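# Refit the band over the carton's corner guard

## Task

Stretch the band back around the carton so it passes over both the corner guard and the square. When finished, the guard must sit in its proper place and the carton must rest flat and level.

## Robot and tools

Robot: two arms, left_arm and right_arm, face each other across a table. In the scene frame the origin is the table centre, the tabletop is at z = +0.020 m and +z is up. left_arm's base is at (-0.015, +0.451, +0.121) m, quat_wxyz (+0.714, 0, 0, -0.700), on the +y side. right_arm's base is at (+0.007, -0.463, +0.086) m, quat_wxyz (+0.706, 0, 0, +0.709). The arm names do not match the sides of the camera images. Joint ranges in rad, base to gripper: waist -3.054 to 3.054, shoulder 0.000 to 3.142, elbow 0.000 to 2.356, wrist pitch -1.571 to 1.571, wrist yaw -1.571 to 1.571, wrist roll -3.142 to 3.142.

Gripper: fingers point along its +x axis and close along its y axis. end_effector_position is the midpoint between the fingers, 3 to 4 cm behind the tips. Only the last 1.5 cm of each inner finger face is flat. Opening is absolute: +1 is fully open (0.080 m), -1 fully closed, and empty fingers meet near -0.78. A full close takes at least about 0.6 s. grip_measured uses the same scale and can be off by about 2 mm. To hold something, command roughly 0.08 below the reading at first contact for full force, or less for a lighter grip.

Command rows: every moving argument is a row of 14 numbers in [-1, 1]. The first 7 are left_arm: dx, dy, dz, rx, ry, rz, opening. The next 7 are right_arm in the same order. dx, dy, dz, rx, ry, rz are offsets along the scene frame's axes, counted from that arm's current Hand target, not absolute poses. rx, ry, rz form one rotation vector, turning about the Hand target's position. Scale: 1.0 equals 0.6 m or 180 degrees. Only the opening is absolute. Send all six pose zeros for an arm to just re-command its Hand target. A 0 in the opening slot closes halfway, so repeat the current opening to leave a gripper unchanged.

execute_actions(actions, cameras): actions is a list of actions. Each action is a list of up to 15 rows, one per 1/30 s step. A shorter list holds its last row. Every row of one action counts from the Hand target at the start of that action, so repeating an offset moves further. An empty actions list returns images and the scene number. cameras takes names, ["all"] or [].

move(target, speed, blend, opening_speed, grip_force, blocking, cameras): target is one 14-number row or a list of up to 15 rows. Every row is an offset from the same starting Hand targets, not from the previous row. The gripper follows a straight line there. speed is in m/s, 0.002 to 4.3, default 0.25, with turning capped at twice that in rad/s. It can be one value or one per target. blend is in metres and rounds corners of a list; 0 stops at each point. opening_speed is per second on the -1..+1 scale, at least 0.2. grip_force is newtons per pad, 8 to 34, one value or one per arm, and stays set. blocking=false returns after about 0.5 s while the motion continues. Paths ignore obstacles and the other arm. Faster moves stray more and hit harder. Avoid paths passing near an arm's own base, which can flip its shoulder posture. The whole list has 10 s.

The result adds a move: line. done means the arm is at rest within 8 mm and 2 degrees. off_target means it stopped short. blocked means it stopped well away from its goal because something is in the way, and it then holds still. held means a check withheld a step or the clearance check ended the move. limits=paced means the pose was clipped.

wait(seconds 0 to 10, cameras) lets time run with commands held. stop(cameras) brakes a running move. zoom_image(camera, region) enlarges part of the newest image from cam_left_wrist or cam_right_wrist. region is [x0, y0, x1, y1] in pixels, at most 504 by 504. Both images are 672x504. finished_scene(scene) ends the scene for good, so call it only once the band is on, the guard is seated and the carton is level.

Results: positions are in metres, quat_wxyz and velocities in the scene frame. Readings can be a few cm off, more at long reach. Hand target is the last commanded pose after clipping. The gripper often rests short of it; the next command, even all zeros, asks again. Joint velocities reading within noise means the arm is still. External joint torques estimate outside push; a push toward larger joint values lowers the number. Wrist depth gives a 7x7 grid of distances per camera in mm, starting near 60 mm, with - for no value. The controller limits each commanded orientation to 32 degrees from the measured one. Weight and friction can leave a gripper low, short or tilted, so check the pose after each move.

Avoid: dropping or flinging parts, letting anything leave the table, and hard pushes or hits on fixed or heavy things. Do not let the grippers, housings or wrist cameras touch each other, and never close one gripper on the other's fingers. Avoid strain on camera cables. Contact torque at these limits (N m) stops the arm for 10 s: waist 18.2, shoulder 22.5, elbow 22.4, wrist pitch 5.92, wrist yaw 5.9, wrist roll 5.54. A held weight counts toward them. Keeping arms stretched or pushing at unreachable poses heats motors; MOTOR HOT appears from 50 °C, and at 95 °C the arm is halted. Large one-step jumps can trigger an OVER-SPEED FAULT. To release a push, command the target back past the gripper. Something may occasionally nudge loose objects.

Each tool is called after ">>>" in YAML: its name, and indented under it one key for each argument.

## Session

>>> execute_actions:
  actions: []

Scene clock: 0.00 s.
left_arm: end_effector_position=(-0.1564, +0.2458, +0.2585) grip_measured=+1.000 end_effector_quat_wxyz=(+0.734, +0.367, -0.201, -0.535) | right_arm: end_effector_position=(-0.2027, -0.2578, +0.3910) grip_measured=+1.000 end_effector_quat_wxyz=(+0.190, -0.313, -0.054, +0.929)
Joint positions: left_arm=[-1.266 1.581 0.698 -0.997 -1.468 -1.022 0.08] | right_arm=[0.591 1.061 1.215 -0.809 -0.4 -0.558 0.08]
Joint velocities: within noise
Joint torques (N m): no reading
External joint torques (N m): no reading
Heat: left arm: hottest wrist pitch 37 °C (+0.0 °C/min); right arm: hottest wrist roll 34 °C (+0.0 °C/min).
Wrist depth (mm): cam_left_wrist=[- - 736 - 1718 760 543 / - 2258 - 710 872 624 464 / 2522 2027 - 1897 730 511 396 / - - - - 304 274 349 / - - - 350 276 209 293 / - 85 366 287 250 97 - / - - 583 312 297 273 -] | cam_right_wrist=[1718 2136 2197 2332 2627 2821 2893 / 1785 1843 1904 2040 2136 2197 2484 / 1587 1632 1718 1828 1953 2004 2156 / 1428 1474 1576 1644 548 568 608 / 1352 - 455 475 492 97 82 / - 75 417 432 449 440 79 / - 366 387 397 410 420 74]
Hand target: left_arm -0.1570, +0.2456, +0.2599; +0.735, +0.364, -0.201, -0.536 | right_arm -0.2026, -0.2581, +0.3933; +0.190, -0.310, -0.056, +0.930
Tool commands: left_gripper/opening=+1.0 right_gripper/opening=+1.0

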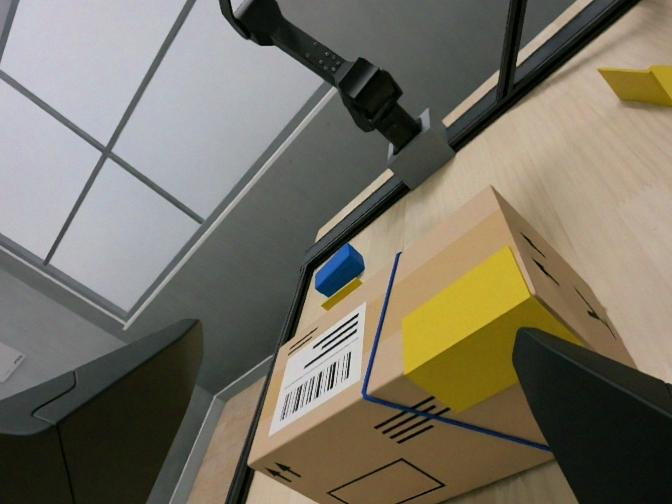

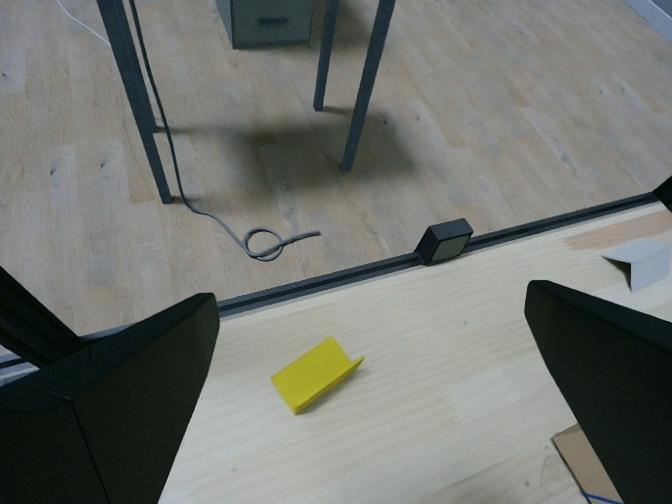

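>>> move:
  target: [0.095,0.041,0.267,0.182,0.2825,0.028,1,0.204,-0.037,0.045,-0.1153,0.0099,-0.3991,1]
  speed: 0.35
  cameras: ["all"]

Scene clock: 15.03 s.
left_arm: end_effector_position=(-0.0995, +0.2707, +0.4157) grip_measured=+1.000 end_effector_quat_wxyz=(+0.644, +0.300, +0.300, -0.637) | right_arm: end_effector_position=(-0.0806, -0.2811, +0.4173) grip_measured=+1.000 end_effector_quat_wxyz=(+0.640, -0.303, +0.296, +0.641)
Joint positions: left_arm=[-0.815 1.004 1.364 -1.409 -0.482 -0.671 0.08] | right_arm=[0.795 1.098 1.58 -1.527 0.479 0.659 0.08]
Joint torques (N m): left_arm=[0 -1.16 7.57 0.84 -0.12 0.21] | right_arm=[-0.11 -1.39 6.41 0.84 0.47 0.16]
External joint torques (N m): left_arm=[-0.01 0.19 2.39 -0.18 0.15 0.21] | right_arm=[-0.12 0.15 1.52 -0.22 0.2 0.15]
Heat: left arm: hottest wrist pitch 37 °C (+0.0 °C/min); right arm: hottest elbow 35 °C (+8.0 °C/min).
Wrist depth (mm): cam_left_wrist=[629 616 624 629 636 637 1852 / 577 575 584 580 580 591 1682 / 536 388 384 384 549 550 1581 / 508 372 376 424 511 514 1473 / 480 481 479 479 479 494 1387 / - 89 457 456 453 92 - / - 426 427 430 432 92 -] | cam_right_wrist=[1785 611 595 419 420 551 589 / 1621 561 561 477 491 545 549 / 1576 531 528 528 523 522 522 / 1494 507 501 501 497 498 490 / 1455 93 473 475 471 97 82 / - 75 454 453 448 441 79 / - 428 434 430 430 429 74]
Hand target: left_arm -0.1000, +0.2702, +0.4201; +0.642, +0.296, +0.299, -0.641 | right_arm -0.0802, -0.2803, +0.4203; +0.642, -0.298, +0.296, +0.641
Off the commanded pose: left_arm 0.004 m, 1 deg | right_arm 0.003 m, 1 deg.
move: done

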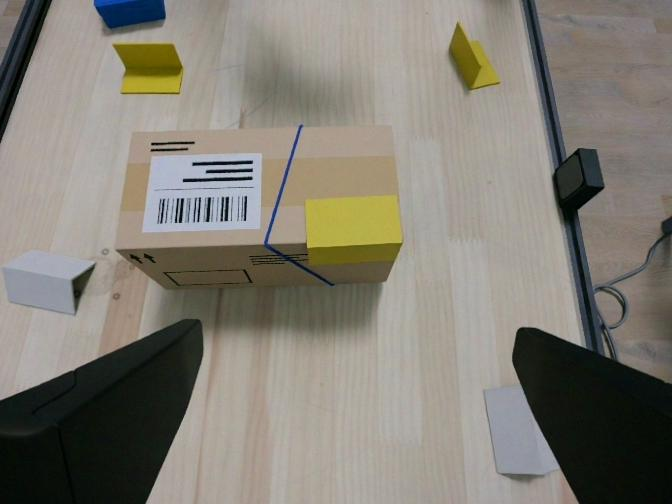

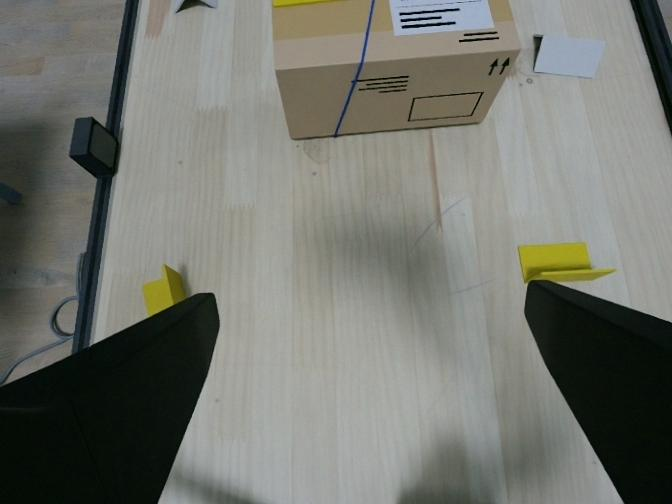

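>>> zoom_image:
  camera: "cam_left_wrist"
  region: [220, 110, 420, 300]

>>> zoom_image:
  camera: "cam_right_wrist"
  region: [260, 0, 460, 150]

Scaled by 2.520.

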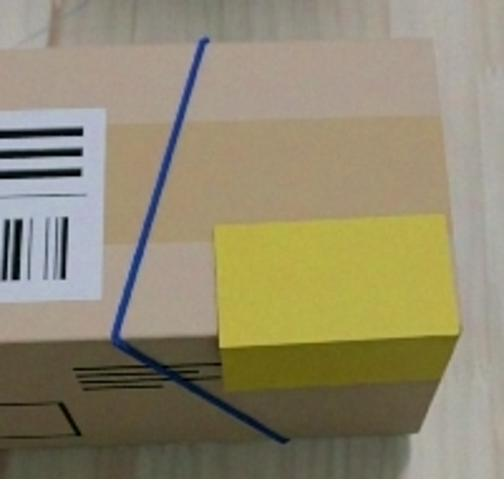

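Scaled by 2.520.

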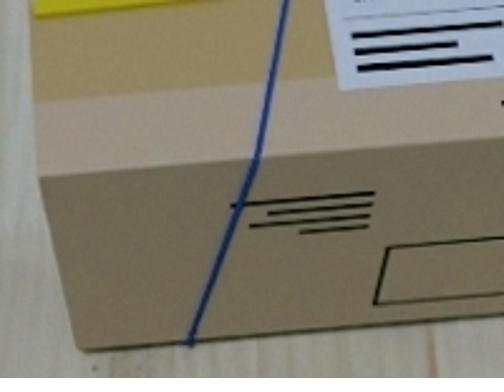

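>>> move:
  target: [0.08333,-0.05,-0.1333,0,0,0,1,0.06667,0.11667,-0.05,0,0,0,1]
  speed: 0.35
  cameras: ["all"]

Scene clock: 32.30 s.
left_arm: end_effector_position=(-0.0500, +0.2395, +0.3411) grip_measured=+1.000 end_effector_quat_wxyz=(+0.644, +0.296, +0.301, -0.638) | right_arm: end_effector_position=(-0.0402, -0.2110, +0.3921) grip_measured=+1.000 end_effector_quat_wxyz=(+0.643, -0.297, +0.295, +0.641)
Joint positions: left_arm=[-0.32 0.831 0.952 -1.017 -0.196 -0.243 0.08] | right_arm=[0.297 1.116 1.428 -1.199 0.197 0.231 0.08]
Joint torques (N m): left_arm=[0.27 -1.84 5.61 1.45 0.07 0.21] | right_arm=[-0.29 -2.21 5.19 1.37 -0.02 -0.07]
External joint torques (N m): left_arm=[0.27 -0.76 -0.37 0.19 0.18 0.21] | right_arm=[-0.28 0.15 -0.41 0.09 -0.12 -0.07]
Heat: left arm: hottest wrist pitch 38 °C (+1.9 °C/min); right arm: hottest elbow 36 °C (+5.6 °C/min).
Wrist depth (mm): cam_left_wrist=[512 517 526 526 534 532 1682 / 482 479 320 321 323 499 511 / 450 300 296 301 303 464 466 / 421 306 288 288 310 435 434 / 391 402 396 399 405 412 410 / - 89 379 379 383 92 - / - 350 357 359 363 358 -] | cam_right_wrist=[1758 564 544 383 380 548 534 / 1632 536 376 369 380 509 508 / 507 507 492 486 483 487 482 / 486 478 475 471 467 463 460 / 463 464 446 445 447 97 82 / - 75 428 423 425 412 79 / - 404 412 405 402 401 74]
Hand target: left_arm -0.0499, +0.2402, +0.3401; +0.642, +0.296, +0.299, -0.640 | right_arm -0.0402, -0.2103, +0.3903; +0.642, -0.298, +0.296, +0.641
Off the commanded pose: left_arm 0.001 m, 0 deg | right_arm 0.002 m, 0 deg.
move: done

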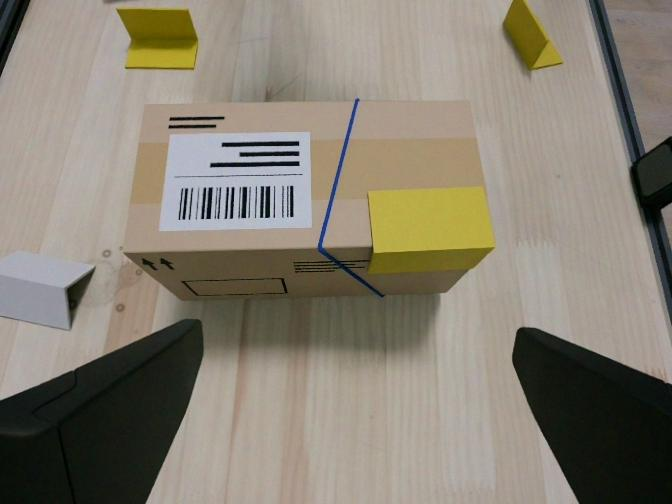

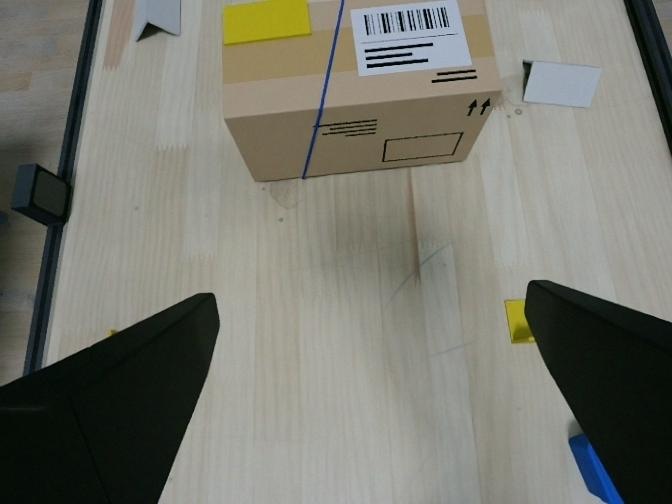

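>>> move:
  target: [0.0165,-0.1837,-0.1335,0.2222,0,0,1,-0.033,-0.066,0.016,0.111,0,0,1]
  speed: 0.35
  cameras: ["all"]

Scene clock: 62.90 s.
left_arm: end_effector_position=(-0.0398, +0.1334, +0.2587) grip_measured=+1.000 end_effector_quat_wxyz=(+0.504, +0.499, +0.501, -0.496) | right_arm: end_effector_position=(-0.0603, -0.2494, +0.4002) grip_measured=+1.000 end_effector_quat_wxyz=(+0.683, -0.185, +0.180, +0.683)
Joint positions: left_arm=[-0.1 1.749 1.478 -1.3 -0.006 -0.09 0.08] | right_arm=[0.678 0.817 1.135 -0.958 0.58 0.38 0.08]
Joint torques (N m): left_arm=[0.22 -5.47 7.7 -0.08 0.19 0.2] | right_arm=[0.37 -1.47 5.24 1.51 0.37 0.14]
External joint torques (N m): left_arm=[0.22 1.25 2.31 -0.39 0.19 0.2] | right_arm=[0.37 -0.85 -0.43 0.11 0.16 0.14]
Heat: left arm: hottest wrist pitch 39 °C (+2.0 °C/min); right arm: hottest elbow 36 °C (+3.0 °C/min).
Wrist depth (mm): cam_left_wrist=[138 138 138 139 139 138 139 / 145 145 146 147 146 147 147 / 153 154 154 155 153 152 154 / 314 164 164 164 164 315 317 / 330 321 332 333 335 329 330 / - 89 353 354 357 92 - / - 375 378 375 387 92 -] | cam_right_wrist=[3047 2968 907 373 376 3047 2753 / 2511 2356 742 732 740 719 2219 / 2077 686 647 451 448 647 655 / 1814 584 560 488 502 560 555 / 1587 93 498 500 501 97 82 / - 75 453 450 446 427 79 / - 399 411 409 404 402 74]
Hand target: left_arm -0.0401, +0.1299, +0.2600; +0.502, +0.498, +0.500, -0.500 | right_arm -0.0600, -0.2499, +0.4000; +0.684, -0.182, +0.180, +0.683
Off the commanded pose: left_arm 0.004 m, 0 deg | right_arm 0.001 m, 0 deg.
move: done

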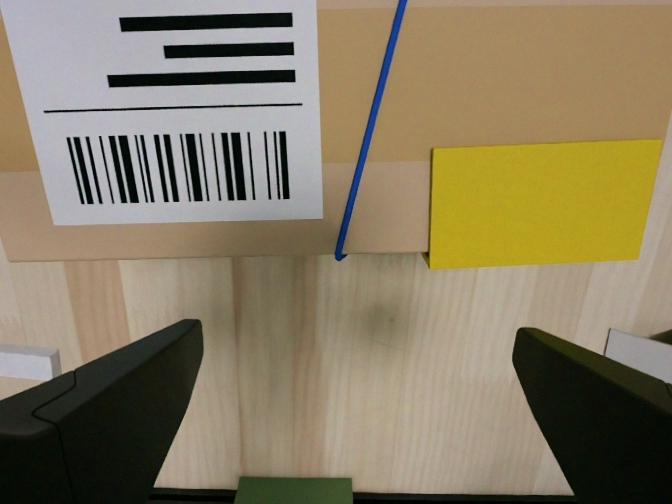

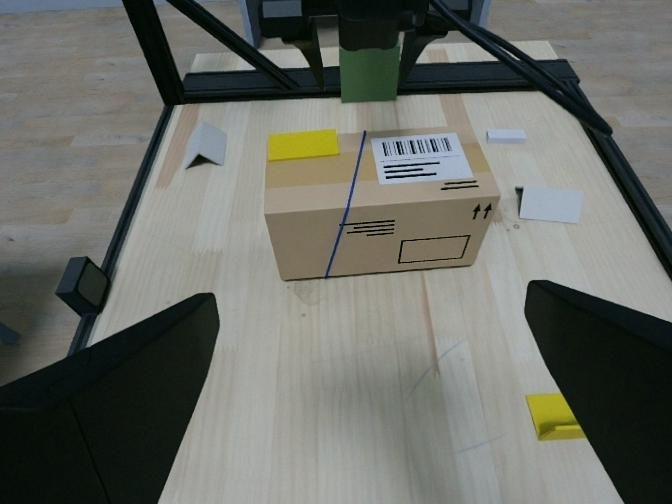

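>>> zoom_image:
  camera: "cam_left_wrist"
  region: [290, 120, 490, 290]

>>> zoom_image:
  camera: "cam_right_wrist"
  region: [240, 110, 510, 290]

Scaled by 2.520.

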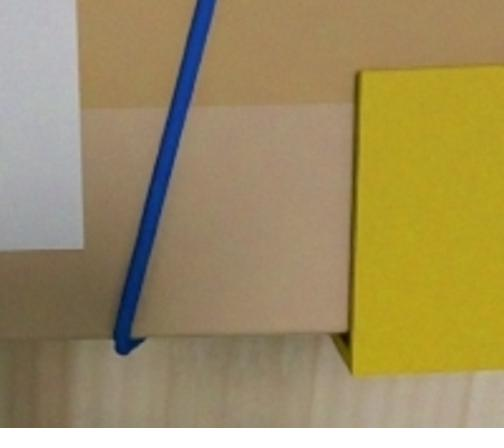

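Scaled by 1.867.

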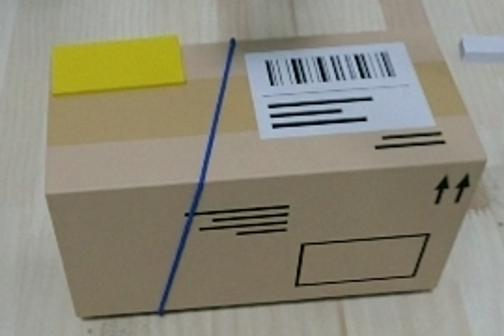

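>>> move:
  target: [0.008,0,-0.075,0,0,0,-0.18,0,0,0,0,0,0,1]
  speed: 0.25
  cameras: ["all"]

Scene clock: 71.83 s.
left_arm: end_effector_position=(-0.0354, +0.1285, +0.2188) grip_measured=-0.177 end_effector_quat_wxyz=(+0.507, +0.495, +0.497, -0.500) | right_arm: end_effector_position=(-0.0603, -0.2494, +0.4002) grip_measured=+1.000 end_effector_quat_wxyz=(+0.683, -0.185, +0.180, +0.683)
Joint positions: left_arm=[-0.085 1.769 1.343 -1.13 -0.006 -0.075 0.027] | right_arm=[0.678 0.817 1.135 -0.958 0.58 0.38 0.08]
Joint torques (N m): left_arm=[0.21 -5.76 4.87 0.26 0.18 0.21] | right_arm=[0.3 -1.55 5.26 1.53 0.39 0.12]
External joint torques (N m): left_arm=[0.26 0.97 -0.45 -0.08 0.18 0.21] | right_arm=[0.31 -0.85 -0.47 0.12 0.18 0.12]
Heat: left arm: hottest wrist pitch 39 °C (+2.0 °C/min); right arm: hottest elbow 36 °C (+1.0 °C/min).
Wrist depth (mm): cam_left_wrist=[- 104 104 103 104 103 105 / - 108 109 109 109 109 110 / - 113 115 115 116 115 115 / - 121 121 120 122 119 120 / 285 285 127 284 128 127 128 / 298 - 73 303 - 298 306 / - - - 327 - - -] | cam_right_wrist=[3047 3174 2787 389 388 2753 2720 / 2484 2308 759 487 732 740 2263 / 2096 703 644 452 446 623 644 / 1828 577 564 486 502 553 551 / 1565 93 494 500 497 97 82 / - 75 455 453 446 425 79 / - 397 414 409 407 402 74]
Hand target: left_arm -0.0352, +0.1299, +0.2150; +0.503, +0.498, +0.500, -0.500 | right_arm -0.0600, -0.2499, +0.4000; +0.684, -0.182, +0.180, +0.683
Off the commanded pose: left_arm 0.004 m, 1 deg | right_arm 0.001 m, 0 deg.
move: done

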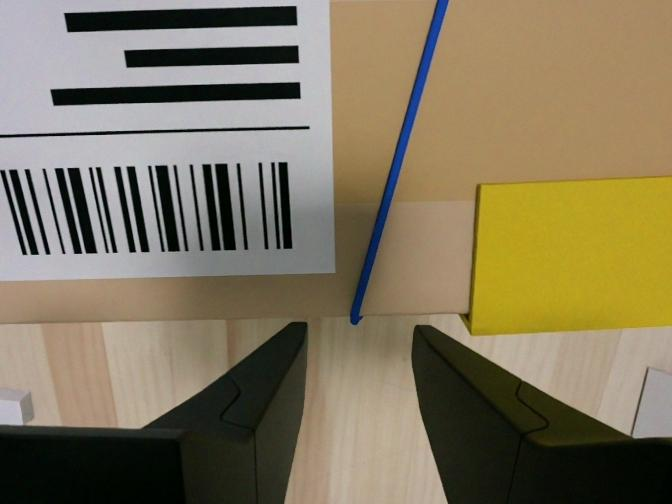

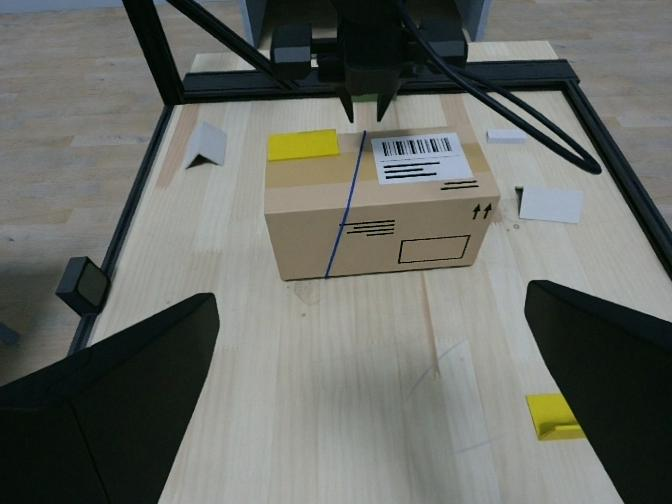

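>>> move:
  target: [0,0.0043,-0.0267,0,0,0,-0.18,0,0,0,0,0,0,1]
  speed: 0.1
  cameras: ["all"]

Scene clock: 76.40 s.
left_arm: end_effector_position=(-0.0353, +0.1308, +0.2032) grip_measured=-0.177 end_effector_quat_wxyz=(+0.508, +0.494, +0.497, -0.501) | right_arm: end_effector_position=(-0.0603, -0.2494, +0.4002) grip_measured=+1.000 end_effector_quat_wxyz=(+0.683, -0.185, +0.180, +0.683)
Joint positions: left_arm=[-0.085 1.772 1.283 -1.065 -0.005 -0.075 0.027] | right_arm=[0.678 0.817 1.135 -0.958 0.58 0.38 0.08]
Joint torques (N m): left_arm=[0.14 -5.51 4.74 0.27 0.17 0.21] | right_arm=[0.3 -1.57 5.33 1.52 0.39 0.14]
External joint torques (N m): left_arm=[0.1 1.23 -0.53 -0.07 0.18 0.21] | right_arm=[0.29 -0.86 -0.38 0.12 0.19 0.14]
Heat: left arm: hottest wrist pitch 38 °C (+1.0 °C/min); right arm: hottest wrist pitch 37 °C (+6.1 °C/min).
Wrist depth (mm): cam_left_wrist=[- 89 - 89 90 90 90 / - 95 94 93 95 96 96 / - 99 99 101 100 100 99 / - 105 105 104 107 103 102 / 112 112 - 271 111 111 111 / 279 275 73 284 - 280 287 / - - - 307 - - -] | cam_right_wrist=[3088 2821 2856 362 425 2856 3007 / 2457 2457 775 485 489 752 2263 / 2077 686 640 451 445 601 682 / 1799 583 563 490 502 556 551 / 1609 93 495 506 500 97 82 / - 75 453 448 445 428 79 / - 397 412 410 406 402 74]
Hand target: left_arm -0.0352, +0.1325, +0.1990; +0.502, +0.498, +0.500, -0.500 | right_arm -0.0600, -0.2499, +0.4000; +0.684, -0.182, +0.180, +0.683
Off the commanded pose: left_arm 0.005 m, 1 deg | right_arm 0.001 m, 0 deg.
move: done

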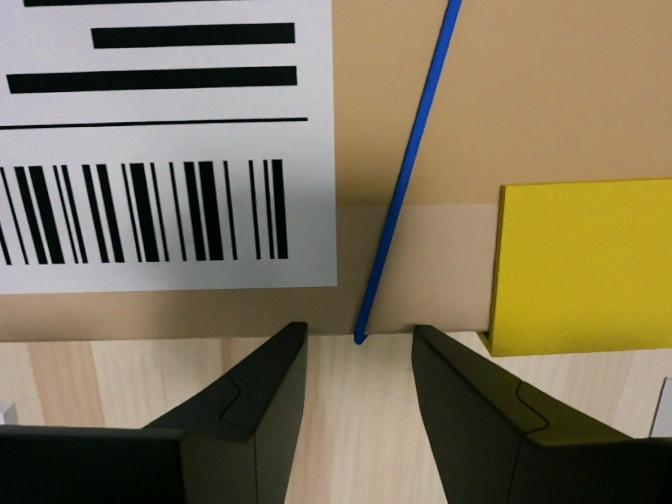

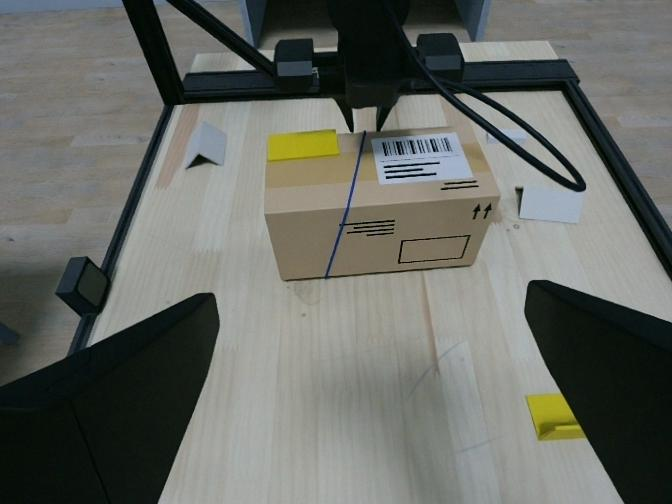

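>>> move:
  target: [0,-0.003,-0.009,0,0,0,-0.18,0,0,0,0,0,0,1]
  speed: 0.05
  cameras: ["cam_left_wrist"]

Scene clock: 79.10 s.
left_arm: end_effector_position=(-0.0354, +0.1295, +0.2001) grip_measured=-0.177 end_effector_quat_wxyz=(+0.508, +0.494, +0.496, -0.501) | right_arm: end_effector_position=(-0.0603, -0.2494, +0.4002) grip_measured=+1.000 end_effector_quat_wxyz=(+0.683, -0.185, +0.180, +0.683)
Joint positions: left_arm=[-0.085 1.778 1.278 -1.051 -0.005 -0.075 0.027] | right_arm=[0.678 0.817 1.135 -0.958 0.58 0.38 0.08]
Joint torques (N m): left_arm=[0.24 -4.9 4.52 0.71 0.18 0.2] | right_arm=[0.32 -1.49 5.36 1.52 0.37 0.12]
External joint torques (N m): left_arm=[0.21 1.87 -0.74 0.36 0.18 0.2] | right_arm=[0.32 -0.75 -0.38 0.11 0.16 0.12]
Heat: left arm: hottest wrist pitch 38 °C (+1.0 °C/min); right arm: hottest wrist pitch 37 °C (+6.1 °C/min).
Wrist depth (mm): cam_left_wrist=[- 86 - 88 87 88 88 / - 92 92 91 93 94 93 / - 97 96 96 97 97 97 / - 101 102 103 103 100 100 / 110 110 106 108 108 107 107 / 275 273 73 282 - 276 284 / - - - 301 - - -] | cam_right_wrist=[3047 3088 2720 364 422 2856 2753 / 2431 2431 780 476 488 747 2285 / 2116 707 642 453 445 614 684 / 1758 579 560 490 506 555 552 / 1576 93 497 504 500 97 82 / - 75 453 451 446 427 79 / - 399 415 409 405 401 74]
Hand target: left_arm -0.0352, +0.1307, +0.1935; +0.502, +0.498, +0.500, -0.500 | right_arm -0.0600, -0.2499, +0.4000; +0.684, -0.182, +0.180, +0.683
Off the commanded pose: left_arm 0.007 m, 1 deg | right_arm 0.001 m, 0 deg.
move: done
Images, in order (width x height): cam_left_wrist 672x504.

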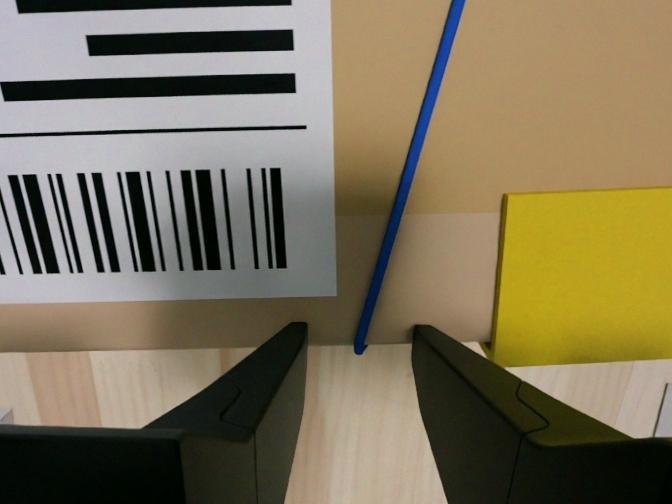

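>>> move:
  target: [0,-0.001,-0.004,0,0,0,-0.18,0,0,0,0,0,0,1]
  speed: 0.05
  cameras: ["cam_left_wrist"]

Scene clock: 81.70 s.
left_arm: end_effector_position=(-0.0354, +0.1296, +0.1995) grip_measured=-0.177 end_effector_quat_wxyz=(+0.508, +0.494, +0.496, -0.502) | right_arm: end_effector_position=(-0.0603, -0.2494, +0.4002) grip_measured=+1.000 end_effector_quat_wxyz=(+0.683, -0.185, +0.180, +0.683)
Joint positions: left_arm=[-0.085 1.778 1.275 -1.048 -0.005 -0.075 0.027] | right_arm=[0.678 0.817 1.135 -0.958 0.58 0.38 0.08]
Joint torques (N m): left_arm=[0.19 -4.43 4.37 1.13 0.18 0.19] | right_arm=[0.21 -1.5 5.32 1.51 0.39 0.13]
External joint torques (N m): left_arm=[0.19 2.27 -0.85 0.79 0.19 0.19] | right_arm=[0.19 -0.77 -0.42 0.1 0.18 0.13]
Heat: left arm: hottest wrist pitch 38 °C (+1.0 °C/min); right arm: hottest elbow 37 °C (+2.0 °C/min).
Wrist depth (mm): cam_left_wrist=[- 86 - 88 87 88 88 / - 92 92 91 93 94 93 / - 97 96 96 98 97 97 / - 101 102 103 103 99 100 / 109 110 106 110 108 - 107 / 275 273 73 281 - 277 283 / - - - 302 - - -] | cam_right_wrist=[3130 2930 3130 366 419 2856 2753 / 2431 2332 762 485 491 747 2263 / 2059 692 647 454 443 603 653 / 1731 577 560 488 496 556 549 / 1576 93 499 503 497 97 82 / - 75 453 453 446 427 79 / - 398 412 407 407 404 74]
Hand target: left_arm -0.0352, +0.1301, +0.1911; +0.502, +0.498, +0.500, -0.500 | right_arm -0.0600, -0.2499, +0.4000; +0.684, -0.182, +0.180, +0.683
Off the commanded pose: left_arm 0.008 m, 1 deg | right_arm 0.001 m, 0 deg.
move: done
Images, in order (width x height): cam_left_wrist 672x504.

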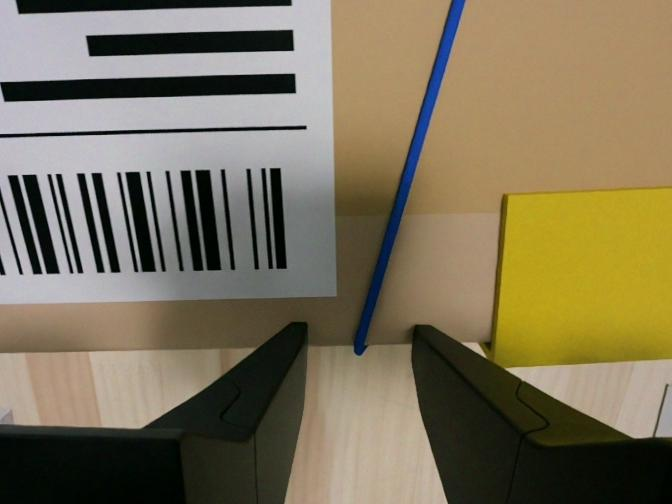

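>>> move:
  target: [0,0,0.0035,0,0,0,-1,0,0,0,0,0,0,1]
  speed: 0.05
  opening_speed: 1.0
  cameras: ["all"]

Scene clock: 84.20 s.
left_arm: end_effector_position=(-0.0353, +0.1281, +0.1995) grip_measured=-0.768 end_effector_quat_wxyz=(+0.510, +0.492, +0.495, -0.503) | right_arm: end_effector_position=(-0.0603, -0.2494, +0.4002) grip_measured=+1.000 end_effector_quat_wxyz=(+0.683, -0.185, +0.180, +0.683)
Joint positions: left_arm=[-0.085 1.778 1.275 -1.041 -0.005 -0.075 0] | right_arm=[0.678 0.817 1.135 -0.958 0.58 0.38 0.08]
Joint torques (N m): left_arm=[0.17 -4.65 5.09 0.03 0.17 0.2] | right_arm=[0.35 -1.52 5.31 1.51 0.38 0.15]
External joint torques (N m): left_arm=[0.16 2.11 -0.21 -0.35 0.18 0.2] | right_arm=[0.37 -0.82 -0.38 0.12 0.17 0.15]
Heat: left arm: hottest wrist pitch 38 °C (+1.0 °C/min); right arm: hottest elbow 37 °C (+2.0 °C/min).
Wrist depth (mm): cam_left_wrist=[- 87 - 88 88 89 89 / - 93 92 92 94 94 93 / - 96 97 97 98 98 98 / - 101 103 103 103 102 100 / 108 110 108 107 108 107 107 / 277 278 - 73 - 282 283 / - - - - - - -] | cam_right_wrist=[3130 2893 2821 399 417 2821 2720 / 2484 2356 769 744 492 742 2263 / 2022 716 642 449 447 626 657 / 1828 580 561 486 502 557 556 / 1576 93 501 504 495 97 82 / - 75 452 450 445 426 79 / - 397 412 408 405 402 74]
Hand target: left_arm -0.0353, +0.1301, +0.1932; +0.502, +0.498, +0.500, -0.500 | right_arm -0.0600, -0.2499, +0.4000; +0.684, -0.182, +0.180, +0.683
Off the commanded pose: left_arm 0.007 m, 1 deg | right_arm 0.001 m, 0 deg.
move: done

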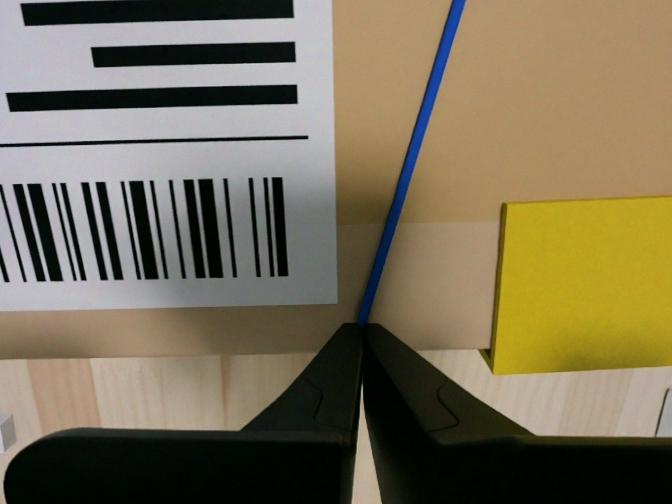

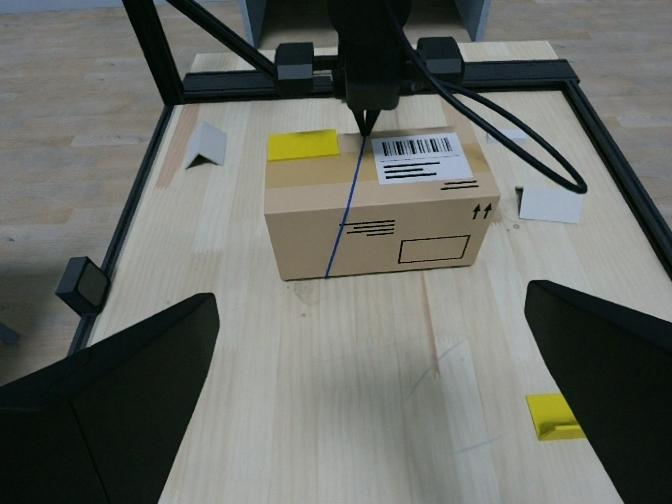

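>>> move:
  target: [0,0.018,0.0317,0,0,0,-1,0,0,0,0,0,0,1]
  speed: 0.06
  cameras: ["all"]

Scene clock: 86.17 s.
left_arm: end_effector_position=(-0.0353, +0.1399, +0.2056) grip_measured=-0.769 end_effector_quat_wxyz=(+0.500, +0.501, +0.504, -0.495) | right_arm: end_effector_position=(-0.0603, -0.2494, +0.4002) grip_measured=+1.000 end_effector_quat_wxyz=(+0.683, -0.185, +0.180, +0.683)
Joint positions: left_arm=[-0.085 1.758 1.276 -1.098 -0.001 -0.075 0] | right_arm=[0.678 0.817 1.135 -0.958 0.58 0.38 0.08]
Joint torques (N m): left_arm=[-0.05 -8.39 5.96 -0.67 0.03 0.13] | right_arm=[0.35 -1.49 5.25 1.49 0.38 0.14]
External joint torques (N m): left_arm=[-0.01 -1.81 0.73 -0.97 0.03 0.12] | right_arm=[0.35 -0.77 -0.51 0.08 0.16 0.14]
Heat: left arm: hottest wrist pitch 38 °C (+0.0 °C/min); right arm: hottest elbow 37 °C (+1.0 °C/min).
Wrist depth (mm): cam_left_wrist=[- 90 - 90 90 91 91 / - 95 95 95 97 95 96 / - 101 102 103 101 101 99 / - 108 107 106 109 105 - / 269 271 272 112 273 276 280 / 289 288 - 73 284 295 295 / - - - - - - -] | cam_right_wrist=[3218 2893 2821 363 872 2893 2856 / 2457 2431 805 769 491 749 2240 / 2059 688 644 447 446 589 672 / 1799 581 556 488 501 555 551 / 1587 93 498 506 498 97 82 / - 75 452 451 449 426 79 / - 399 412 409 407 399 74]
Hand target: left_arm -0.0353, +0.1409, +0.2123; +0.502, +0.498, +0.500, -0.500 | right_arm -0.0600, -0.2499, +0.4000; +0.684, -0.182, +0.180, +0.683
Off the commanded pose: left_arm 0.007 m, 1 deg | right_arm 0.001 m, 0 deg.
move: done

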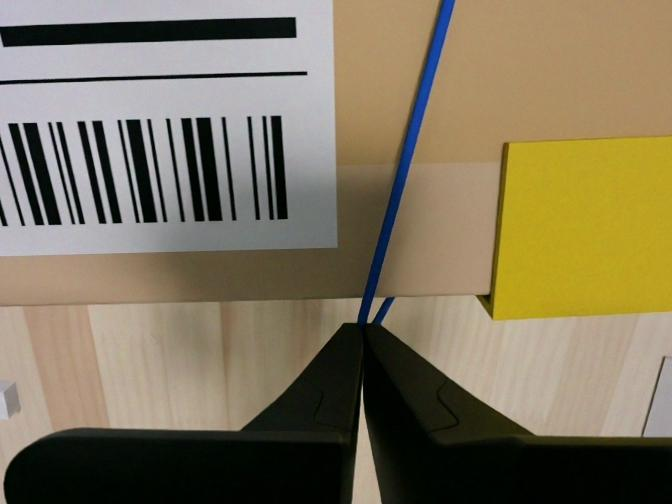

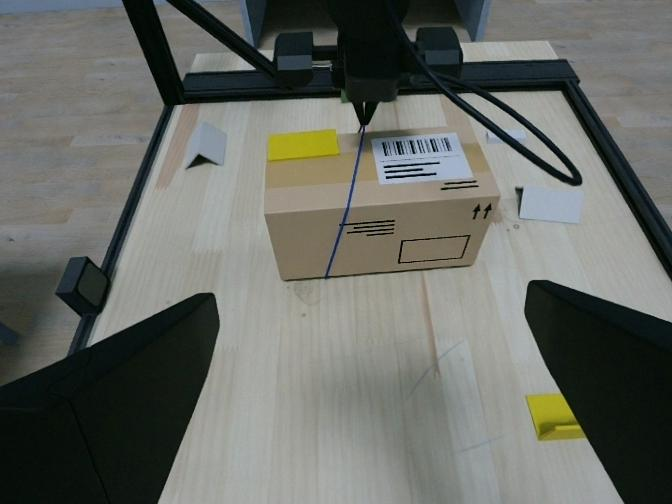

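>>> move:
  target:
    - [0,0.0167,0.015,0,0,0,-1,0,0,0,0,0,0,1]
    - [-0.0895,0.0167,0.015,0,0,0,-1,0,0,0,0,0,0,1]
  speed: 0.08
  blend: [0.005,0]
  cameras: ["all"]

Scene clock: 92.03 s.
left_arm: end_effector_position=(-0.0874, +0.1519, +0.2192) grip_measured=-0.769 end_effector_quat_wxyz=(+0.502, +0.498, +0.499, -0.501) | right_arm: end_effector_position=(-0.0603, -0.2494, +0.4002) grip_measured=+1.000 end_effector_quat_wxyz=(+0.683, -0.185, +0.180, +0.683)
Joint positions: left_arm=[-0.257 1.719 1.286 -1.132 -0.002 -0.241 0] | right_arm=[0.678 0.817 1.135 -0.958 0.58 0.38 0.08]
Joint torques (N m): left_arm=[-0.53 -5.54 7.31 -0.75 0 -0.18] | right_arm=[0.31 -1.5 5.22 1.51 0.39 0.14]
External joint torques (N m): left_arm=[-0.53 0.82 2.03 -1.07 0.01 -0.18] | right_arm=[0.3 -0.8 -0.5 0.1 0.18 0.13]
Heat: left arm: hottest wrist pitch 38 °C (+0.0 °C/min); right arm: hottest wrist pitch 38 °C (+7.1 °C/min).
Wrist depth (mm): cam_left_wrist=[- 105 104 102 104 103 226 / - 109 110 106 107 107 240 / - 115 115 111 111 113 253 / 272 268 269 147 270 272 272 / 284 284 286 279 287 286 285 / 306 304 - 73 299 307 - / - - - - - - -] | cam_right_wrist=[3088 2930 418 373 2893 2856 2688 / 2457 2380 783 723 749 747 2263 / 2040 712 638 449 442 644 666 / 1744 580 561 488 501 559 556 / 1598 525 497 503 498 97 82 / - 75 451 448 448 430 79 / - 397 411 408 407 401 74]
Hand target: left_arm -0.0889, +0.1510, +0.2213; +0.502, +0.498, +0.500, -0.500 | right_arm -0.0600, -0.2499, +0.4000; +0.684, -0.182, +0.180, +0.683
Off the commanded pose: left_arm 0.003 m, 0 deg | right_arm 0.001 m, 0 deg.
move: done

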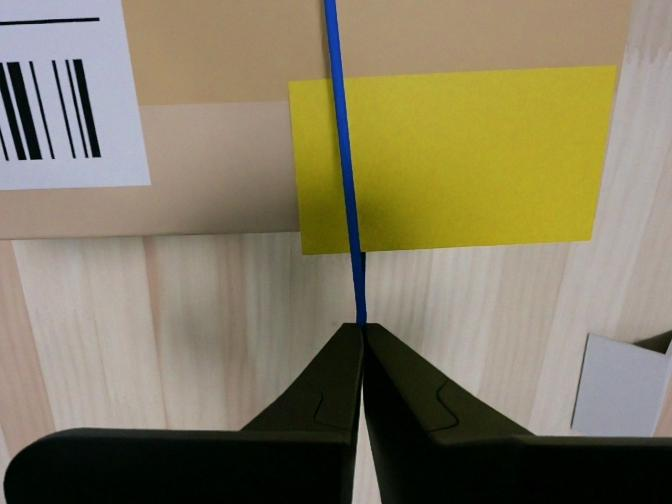

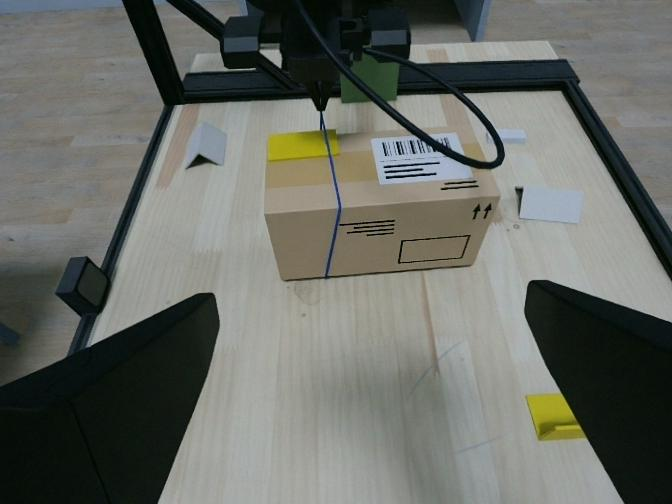

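>>> zoom_image:
  camera: "cam_left_wrist"
  region: [290, 200, 430, 340]

>>> zoom_image:
  camera: "cam_right_wrist"
  region: [240, 90, 420, 290]

Scaled by 3.600.

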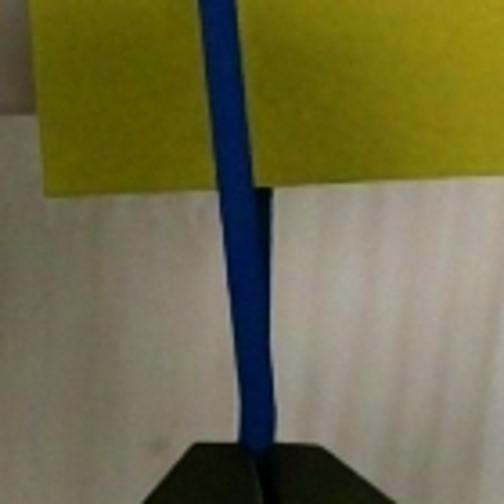

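Scaled by 2.520.

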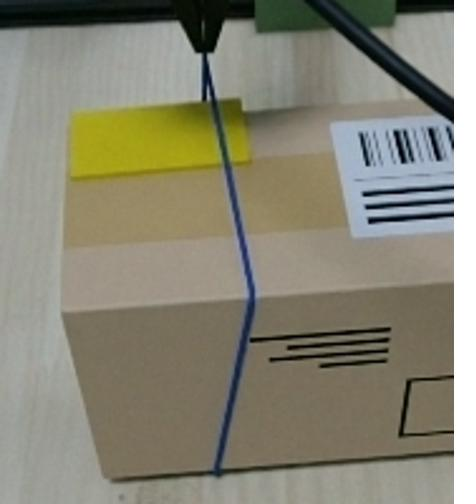

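>>> move:
  target:
    - [-0.015,0,0,0,0,0,-1,0,0,0,0,0,0,1]
    - [-0.015,-0.0233,-0.0347,0,0,0,-1,0,0,0,0,0,0,1]
  speed: 0.07
  cameras: ["all"]

Scene clock: 104.03 s.
left_arm: end_effector_position=(-0.0974, +0.1393, +0.2008) grip_measured=-0.769 end_effector_quat_wxyz=(+0.504, +0.497, +0.501, -0.499) | right_arm: end_effector_position=(-0.0603, -0.2494, +0.4002) grip_measured=+1.000 end_effector_quat_wxyz=(+0.683, -0.185, +0.180, +0.683)
Joint positions: left_arm=[-0.278 1.79 1.296 -1.072 -0.002 -0.269 0] | right_arm=[0.678 0.817 1.135 -0.958 0.58 0.38 0.08]
Joint torques (N m): left_arm=[0.01 -5.44 6.81 -0.03 0.01 0.16] | right_arm=[0.35 -1.5 5.26 1.52 0.39 0.13]
External joint torques (N m): left_arm=[-0.04 1.4 1.56 -0.35 0.03 0.16] | right_arm=[0.33 -0.8 -0.48 0.1 0.18 0.12]
Heat: left arm: hottest wrist pitch 38 °C (-1.0 °C/min); right arm: hottest wrist pitch 38 °C (+5.1 °C/min).
Wrist depth (mm): cam_left_wrist=[- 87 - 86 87 87 88 / - 92 92 90 91 91 221 / - 96 96 94 94 94 236 / - 101 102 100 99 99 251 / 265 265 265 105 267 267 267 / 283 284 - 73 - 285 281 / - - - - - - -] | cam_right_wrist=[3007 2893 315 371 2968 2856 2893 / 2484 2285 754 492 712 752 2332 / 2040 692 642 449 444 646 1814 / 1873 580 560 485 502 560 552 / 1587 93 496 502 501 97 82 / - 75 452 452 448 427 79 / - 399 412 408 407 402 74]
Hand target: left_arm -0.0979, +0.1370, +0.2004; +0.502, +0.498, +0.500, -0.500 | right_arm -0.0600, -0.2499, +0.4000; +0.684, -0.182, +0.180, +0.683
Off the commanded pose: left_arm 0.002 m, 0 deg | right_arm 0.001 m, 0 deg.
move: done

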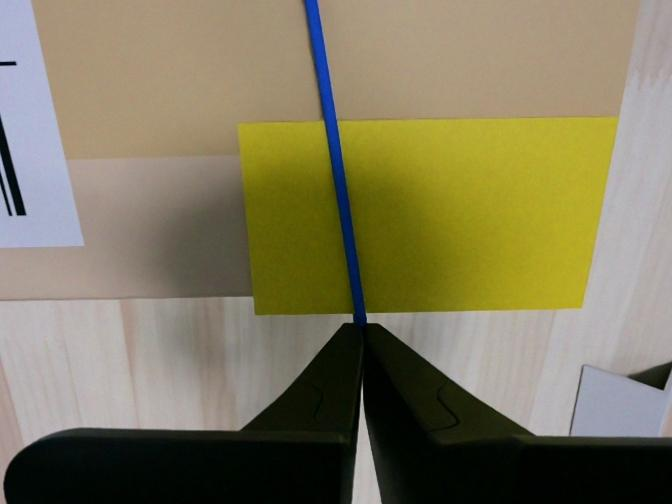

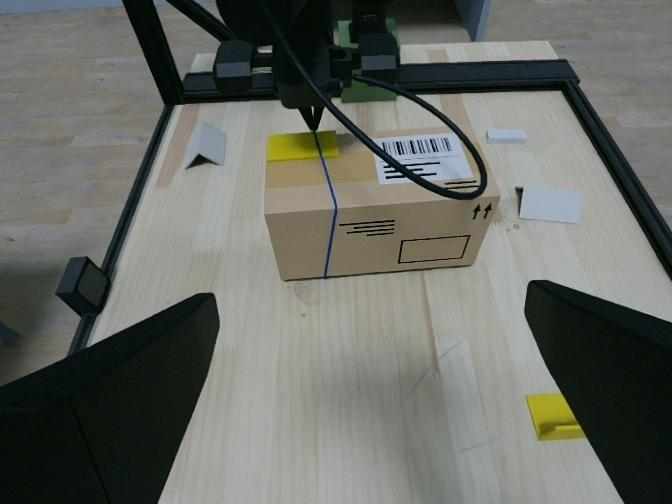

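>>> move:
  target:
    - [0,-0.006,0.004,0,0,0,-1,0,0,0,0,0,0,1]
    - [0,-0.006,0.004,0,0,0,-0.2,0,0,0,0,0,0,1]
    - [0,0.02,0.1,0,0,0,-0.2,0,0,0,0,0,0,1]
  speed: [0.05,0.05,0.15]
  opening_speed: 1.0
  cameras: ["all"]

Scene clock: 118.90 s.
left_arm: end_effector_position=(-0.0964, +0.1513, +0.2535) grip_measured=-0.203 end_effector_quat_wxyz=(+0.497, +0.506, +0.503, -0.493) | right_arm: end_effector_position=(-0.0603, -0.2494, +0.4002) grip_measured=+1.000 end_effector_quat_wxyz=(+0.683, -0.185, +0.180, +0.683)
Joint positions: left_arm=[-0.285 1.735 1.441 -1.297 -0.002 -0.267 0.026] | right_arm=[0.678 0.817 1.135 -0.958 0.58 0.38 0.08]
Joint torques (N m): left_arm=[-0.31 -7.31 7.59 -0.14 0.02 -0.17] | right_arm=[0.35 -1.5 5.21 1.53 0.4 0.14]
External joint torques (N m): left_arm=[-0.34 -0.8 2.26 -0.42 0.03 -0.17] | right_arm=[0.34 -0.78 -0.5 0.12 0.19 0.14]
Heat: left arm: hottest wrist pitch 37 °C (-2.0 °C/min); right arm: hottest wrist pitch 39 °C (+4.0 °C/min).
Wrist depth (mm): cam_left_wrist=[- 134 133 133 133 134 256 / 140 140 141 - 138 266 270 / 149 149 149 - - 289 290 / 305 306 308 306 306 308 309 / 327 327 323 321 323 330 328 / 346 - 72 353 - 341 356 / - - - 377 - - -] | cam_right_wrist=[3218 2821 387 339 2753 2856 2856 / 2380 2484 744 747 501 764 2263 / 2059 701 640 449 446 633 647 / 1771 579 564 486 503 556 555 / 1544 93 494 501 500 97 82 / - 75 454 450 445 425 79 / - 397 412 406 403 402 74]
Hand target: left_arm -0.0979, +0.1490, +0.2604; +0.502, +0.498, +0.500, -0.500 | right_arm -0.0600, -0.2499, +0.4000; +0.684, -0.182, +0.180, +0.683
Off the commanded pose: left_arm 0.007 m, 1 deg | right_arm 0.001 m, 0 deg.
move: done

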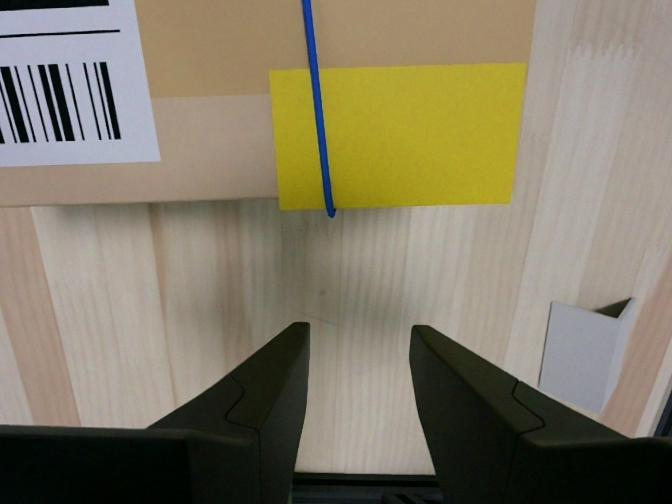

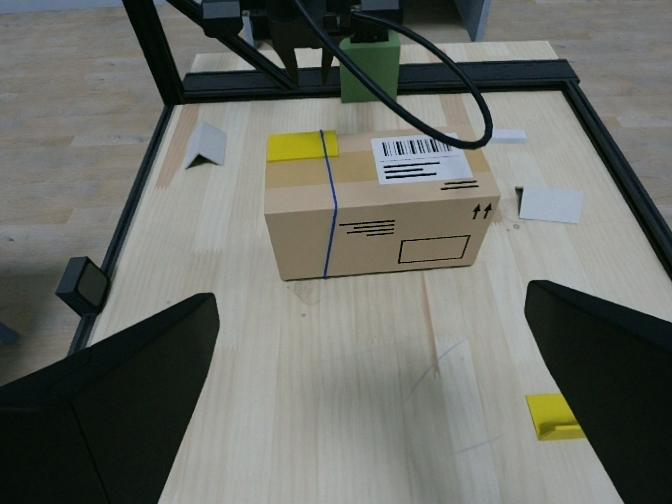

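>>> move:
  target: [0.03,0.235,0.183,-0.222,0,0,-0.2,-0.0233,0.533,-0.25,-0.333,0,0,-0.15]
  speed: 0.3
  cameras: ["all"]

Scene clock: 124.17 s.
left_arm: end_effector_position=(-0.0808, +0.2899, +0.3692) grip_measured=-0.203 end_effector_quat_wxyz=(+0.640, +0.300, +0.300, -0.641) | right_arm: end_effector_position=(-0.0736, +0.0665, +0.2478) grip_measured=-0.146 end_effector_quat_wxyz=(+0.580, -0.369, +0.397, +0.609)
Joint positions: left_arm=[-0.809 0.817 1.099 -1.322 -0.47 -0.658 0.026] | right_arm=[0.149 2.326 2.344 -1.159 0.008 0.151 0.028]
Joint torques (N m): left_arm=[-0.22 -0.83 6 0.86 -0.52 -0.19] | right_arm=[-0.11 -8.72 7.57 1.03 -0.12 -0.08]
External joint torques (N m): left_arm=[-0.22 -0.34 0.62 -0.17 -0.25 -0.19] | right_arm=[-0.2 2.23 1.65 0.05 -0.13 -0.08]
Heat: left arm: hottest wrist pitch 37 °C (-2.0 °C/min); right arm: hottest wrist pitch 39 °C (+3.0 °C/min).
Wrist depth (mm): cam_left_wrist=[561 553 555 270 563 563 1743 / 515 360 355 352 519 528 1602 / 487 332 344 340 491 492 1530 / 445 451 426 447 460 469 1395 / 426 431 439 431 442 441 447 / 407 - 72 410 - - 419 / - - - 386 - - -] | cam_right_wrist=[296 293 288 283 279 273 269 / 299 294 289 282 279 272 139 / 299 296 145 142 143 140 138 / 301 296 146 144 143 141 138 / 302 299 - 145 94 140 138 / 304 - - 146 145 - - / - - - 286 - - -]
Hand target: left_arm -0.0800, +0.2900, +0.3702; +0.642, +0.296, +0.299, -0.640 | right_arm -0.0740, +0.0698, +0.2499; +0.502, -0.499, +0.498, +0.501
Off the commanded pose: left_arm 0.001 m, 1 deg | right_arm 0.004 m, 24 deg.
joint sent to its limit (right arm) — joint 3 (elbow), upper limit, where the elbow is as straight as it goes. The joint targets are off in orientation, not in position.
move: off_target (right_arm)

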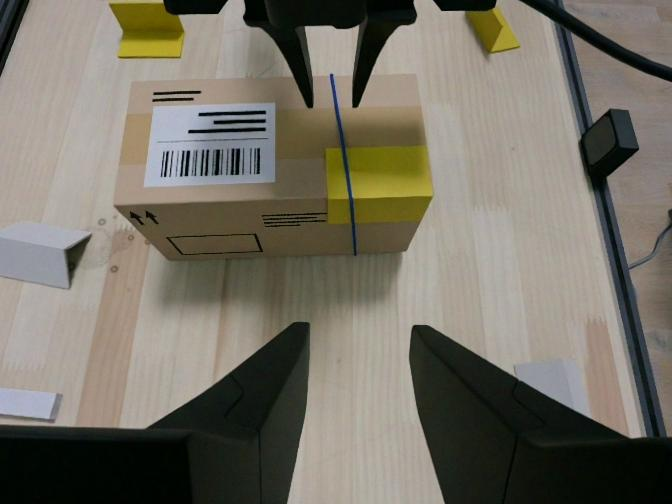

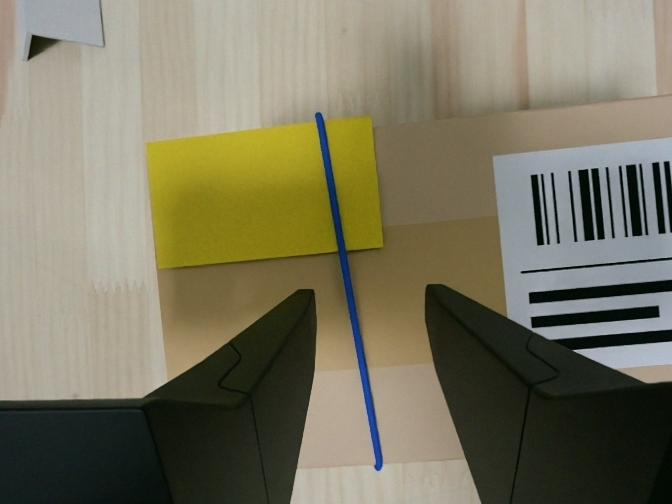

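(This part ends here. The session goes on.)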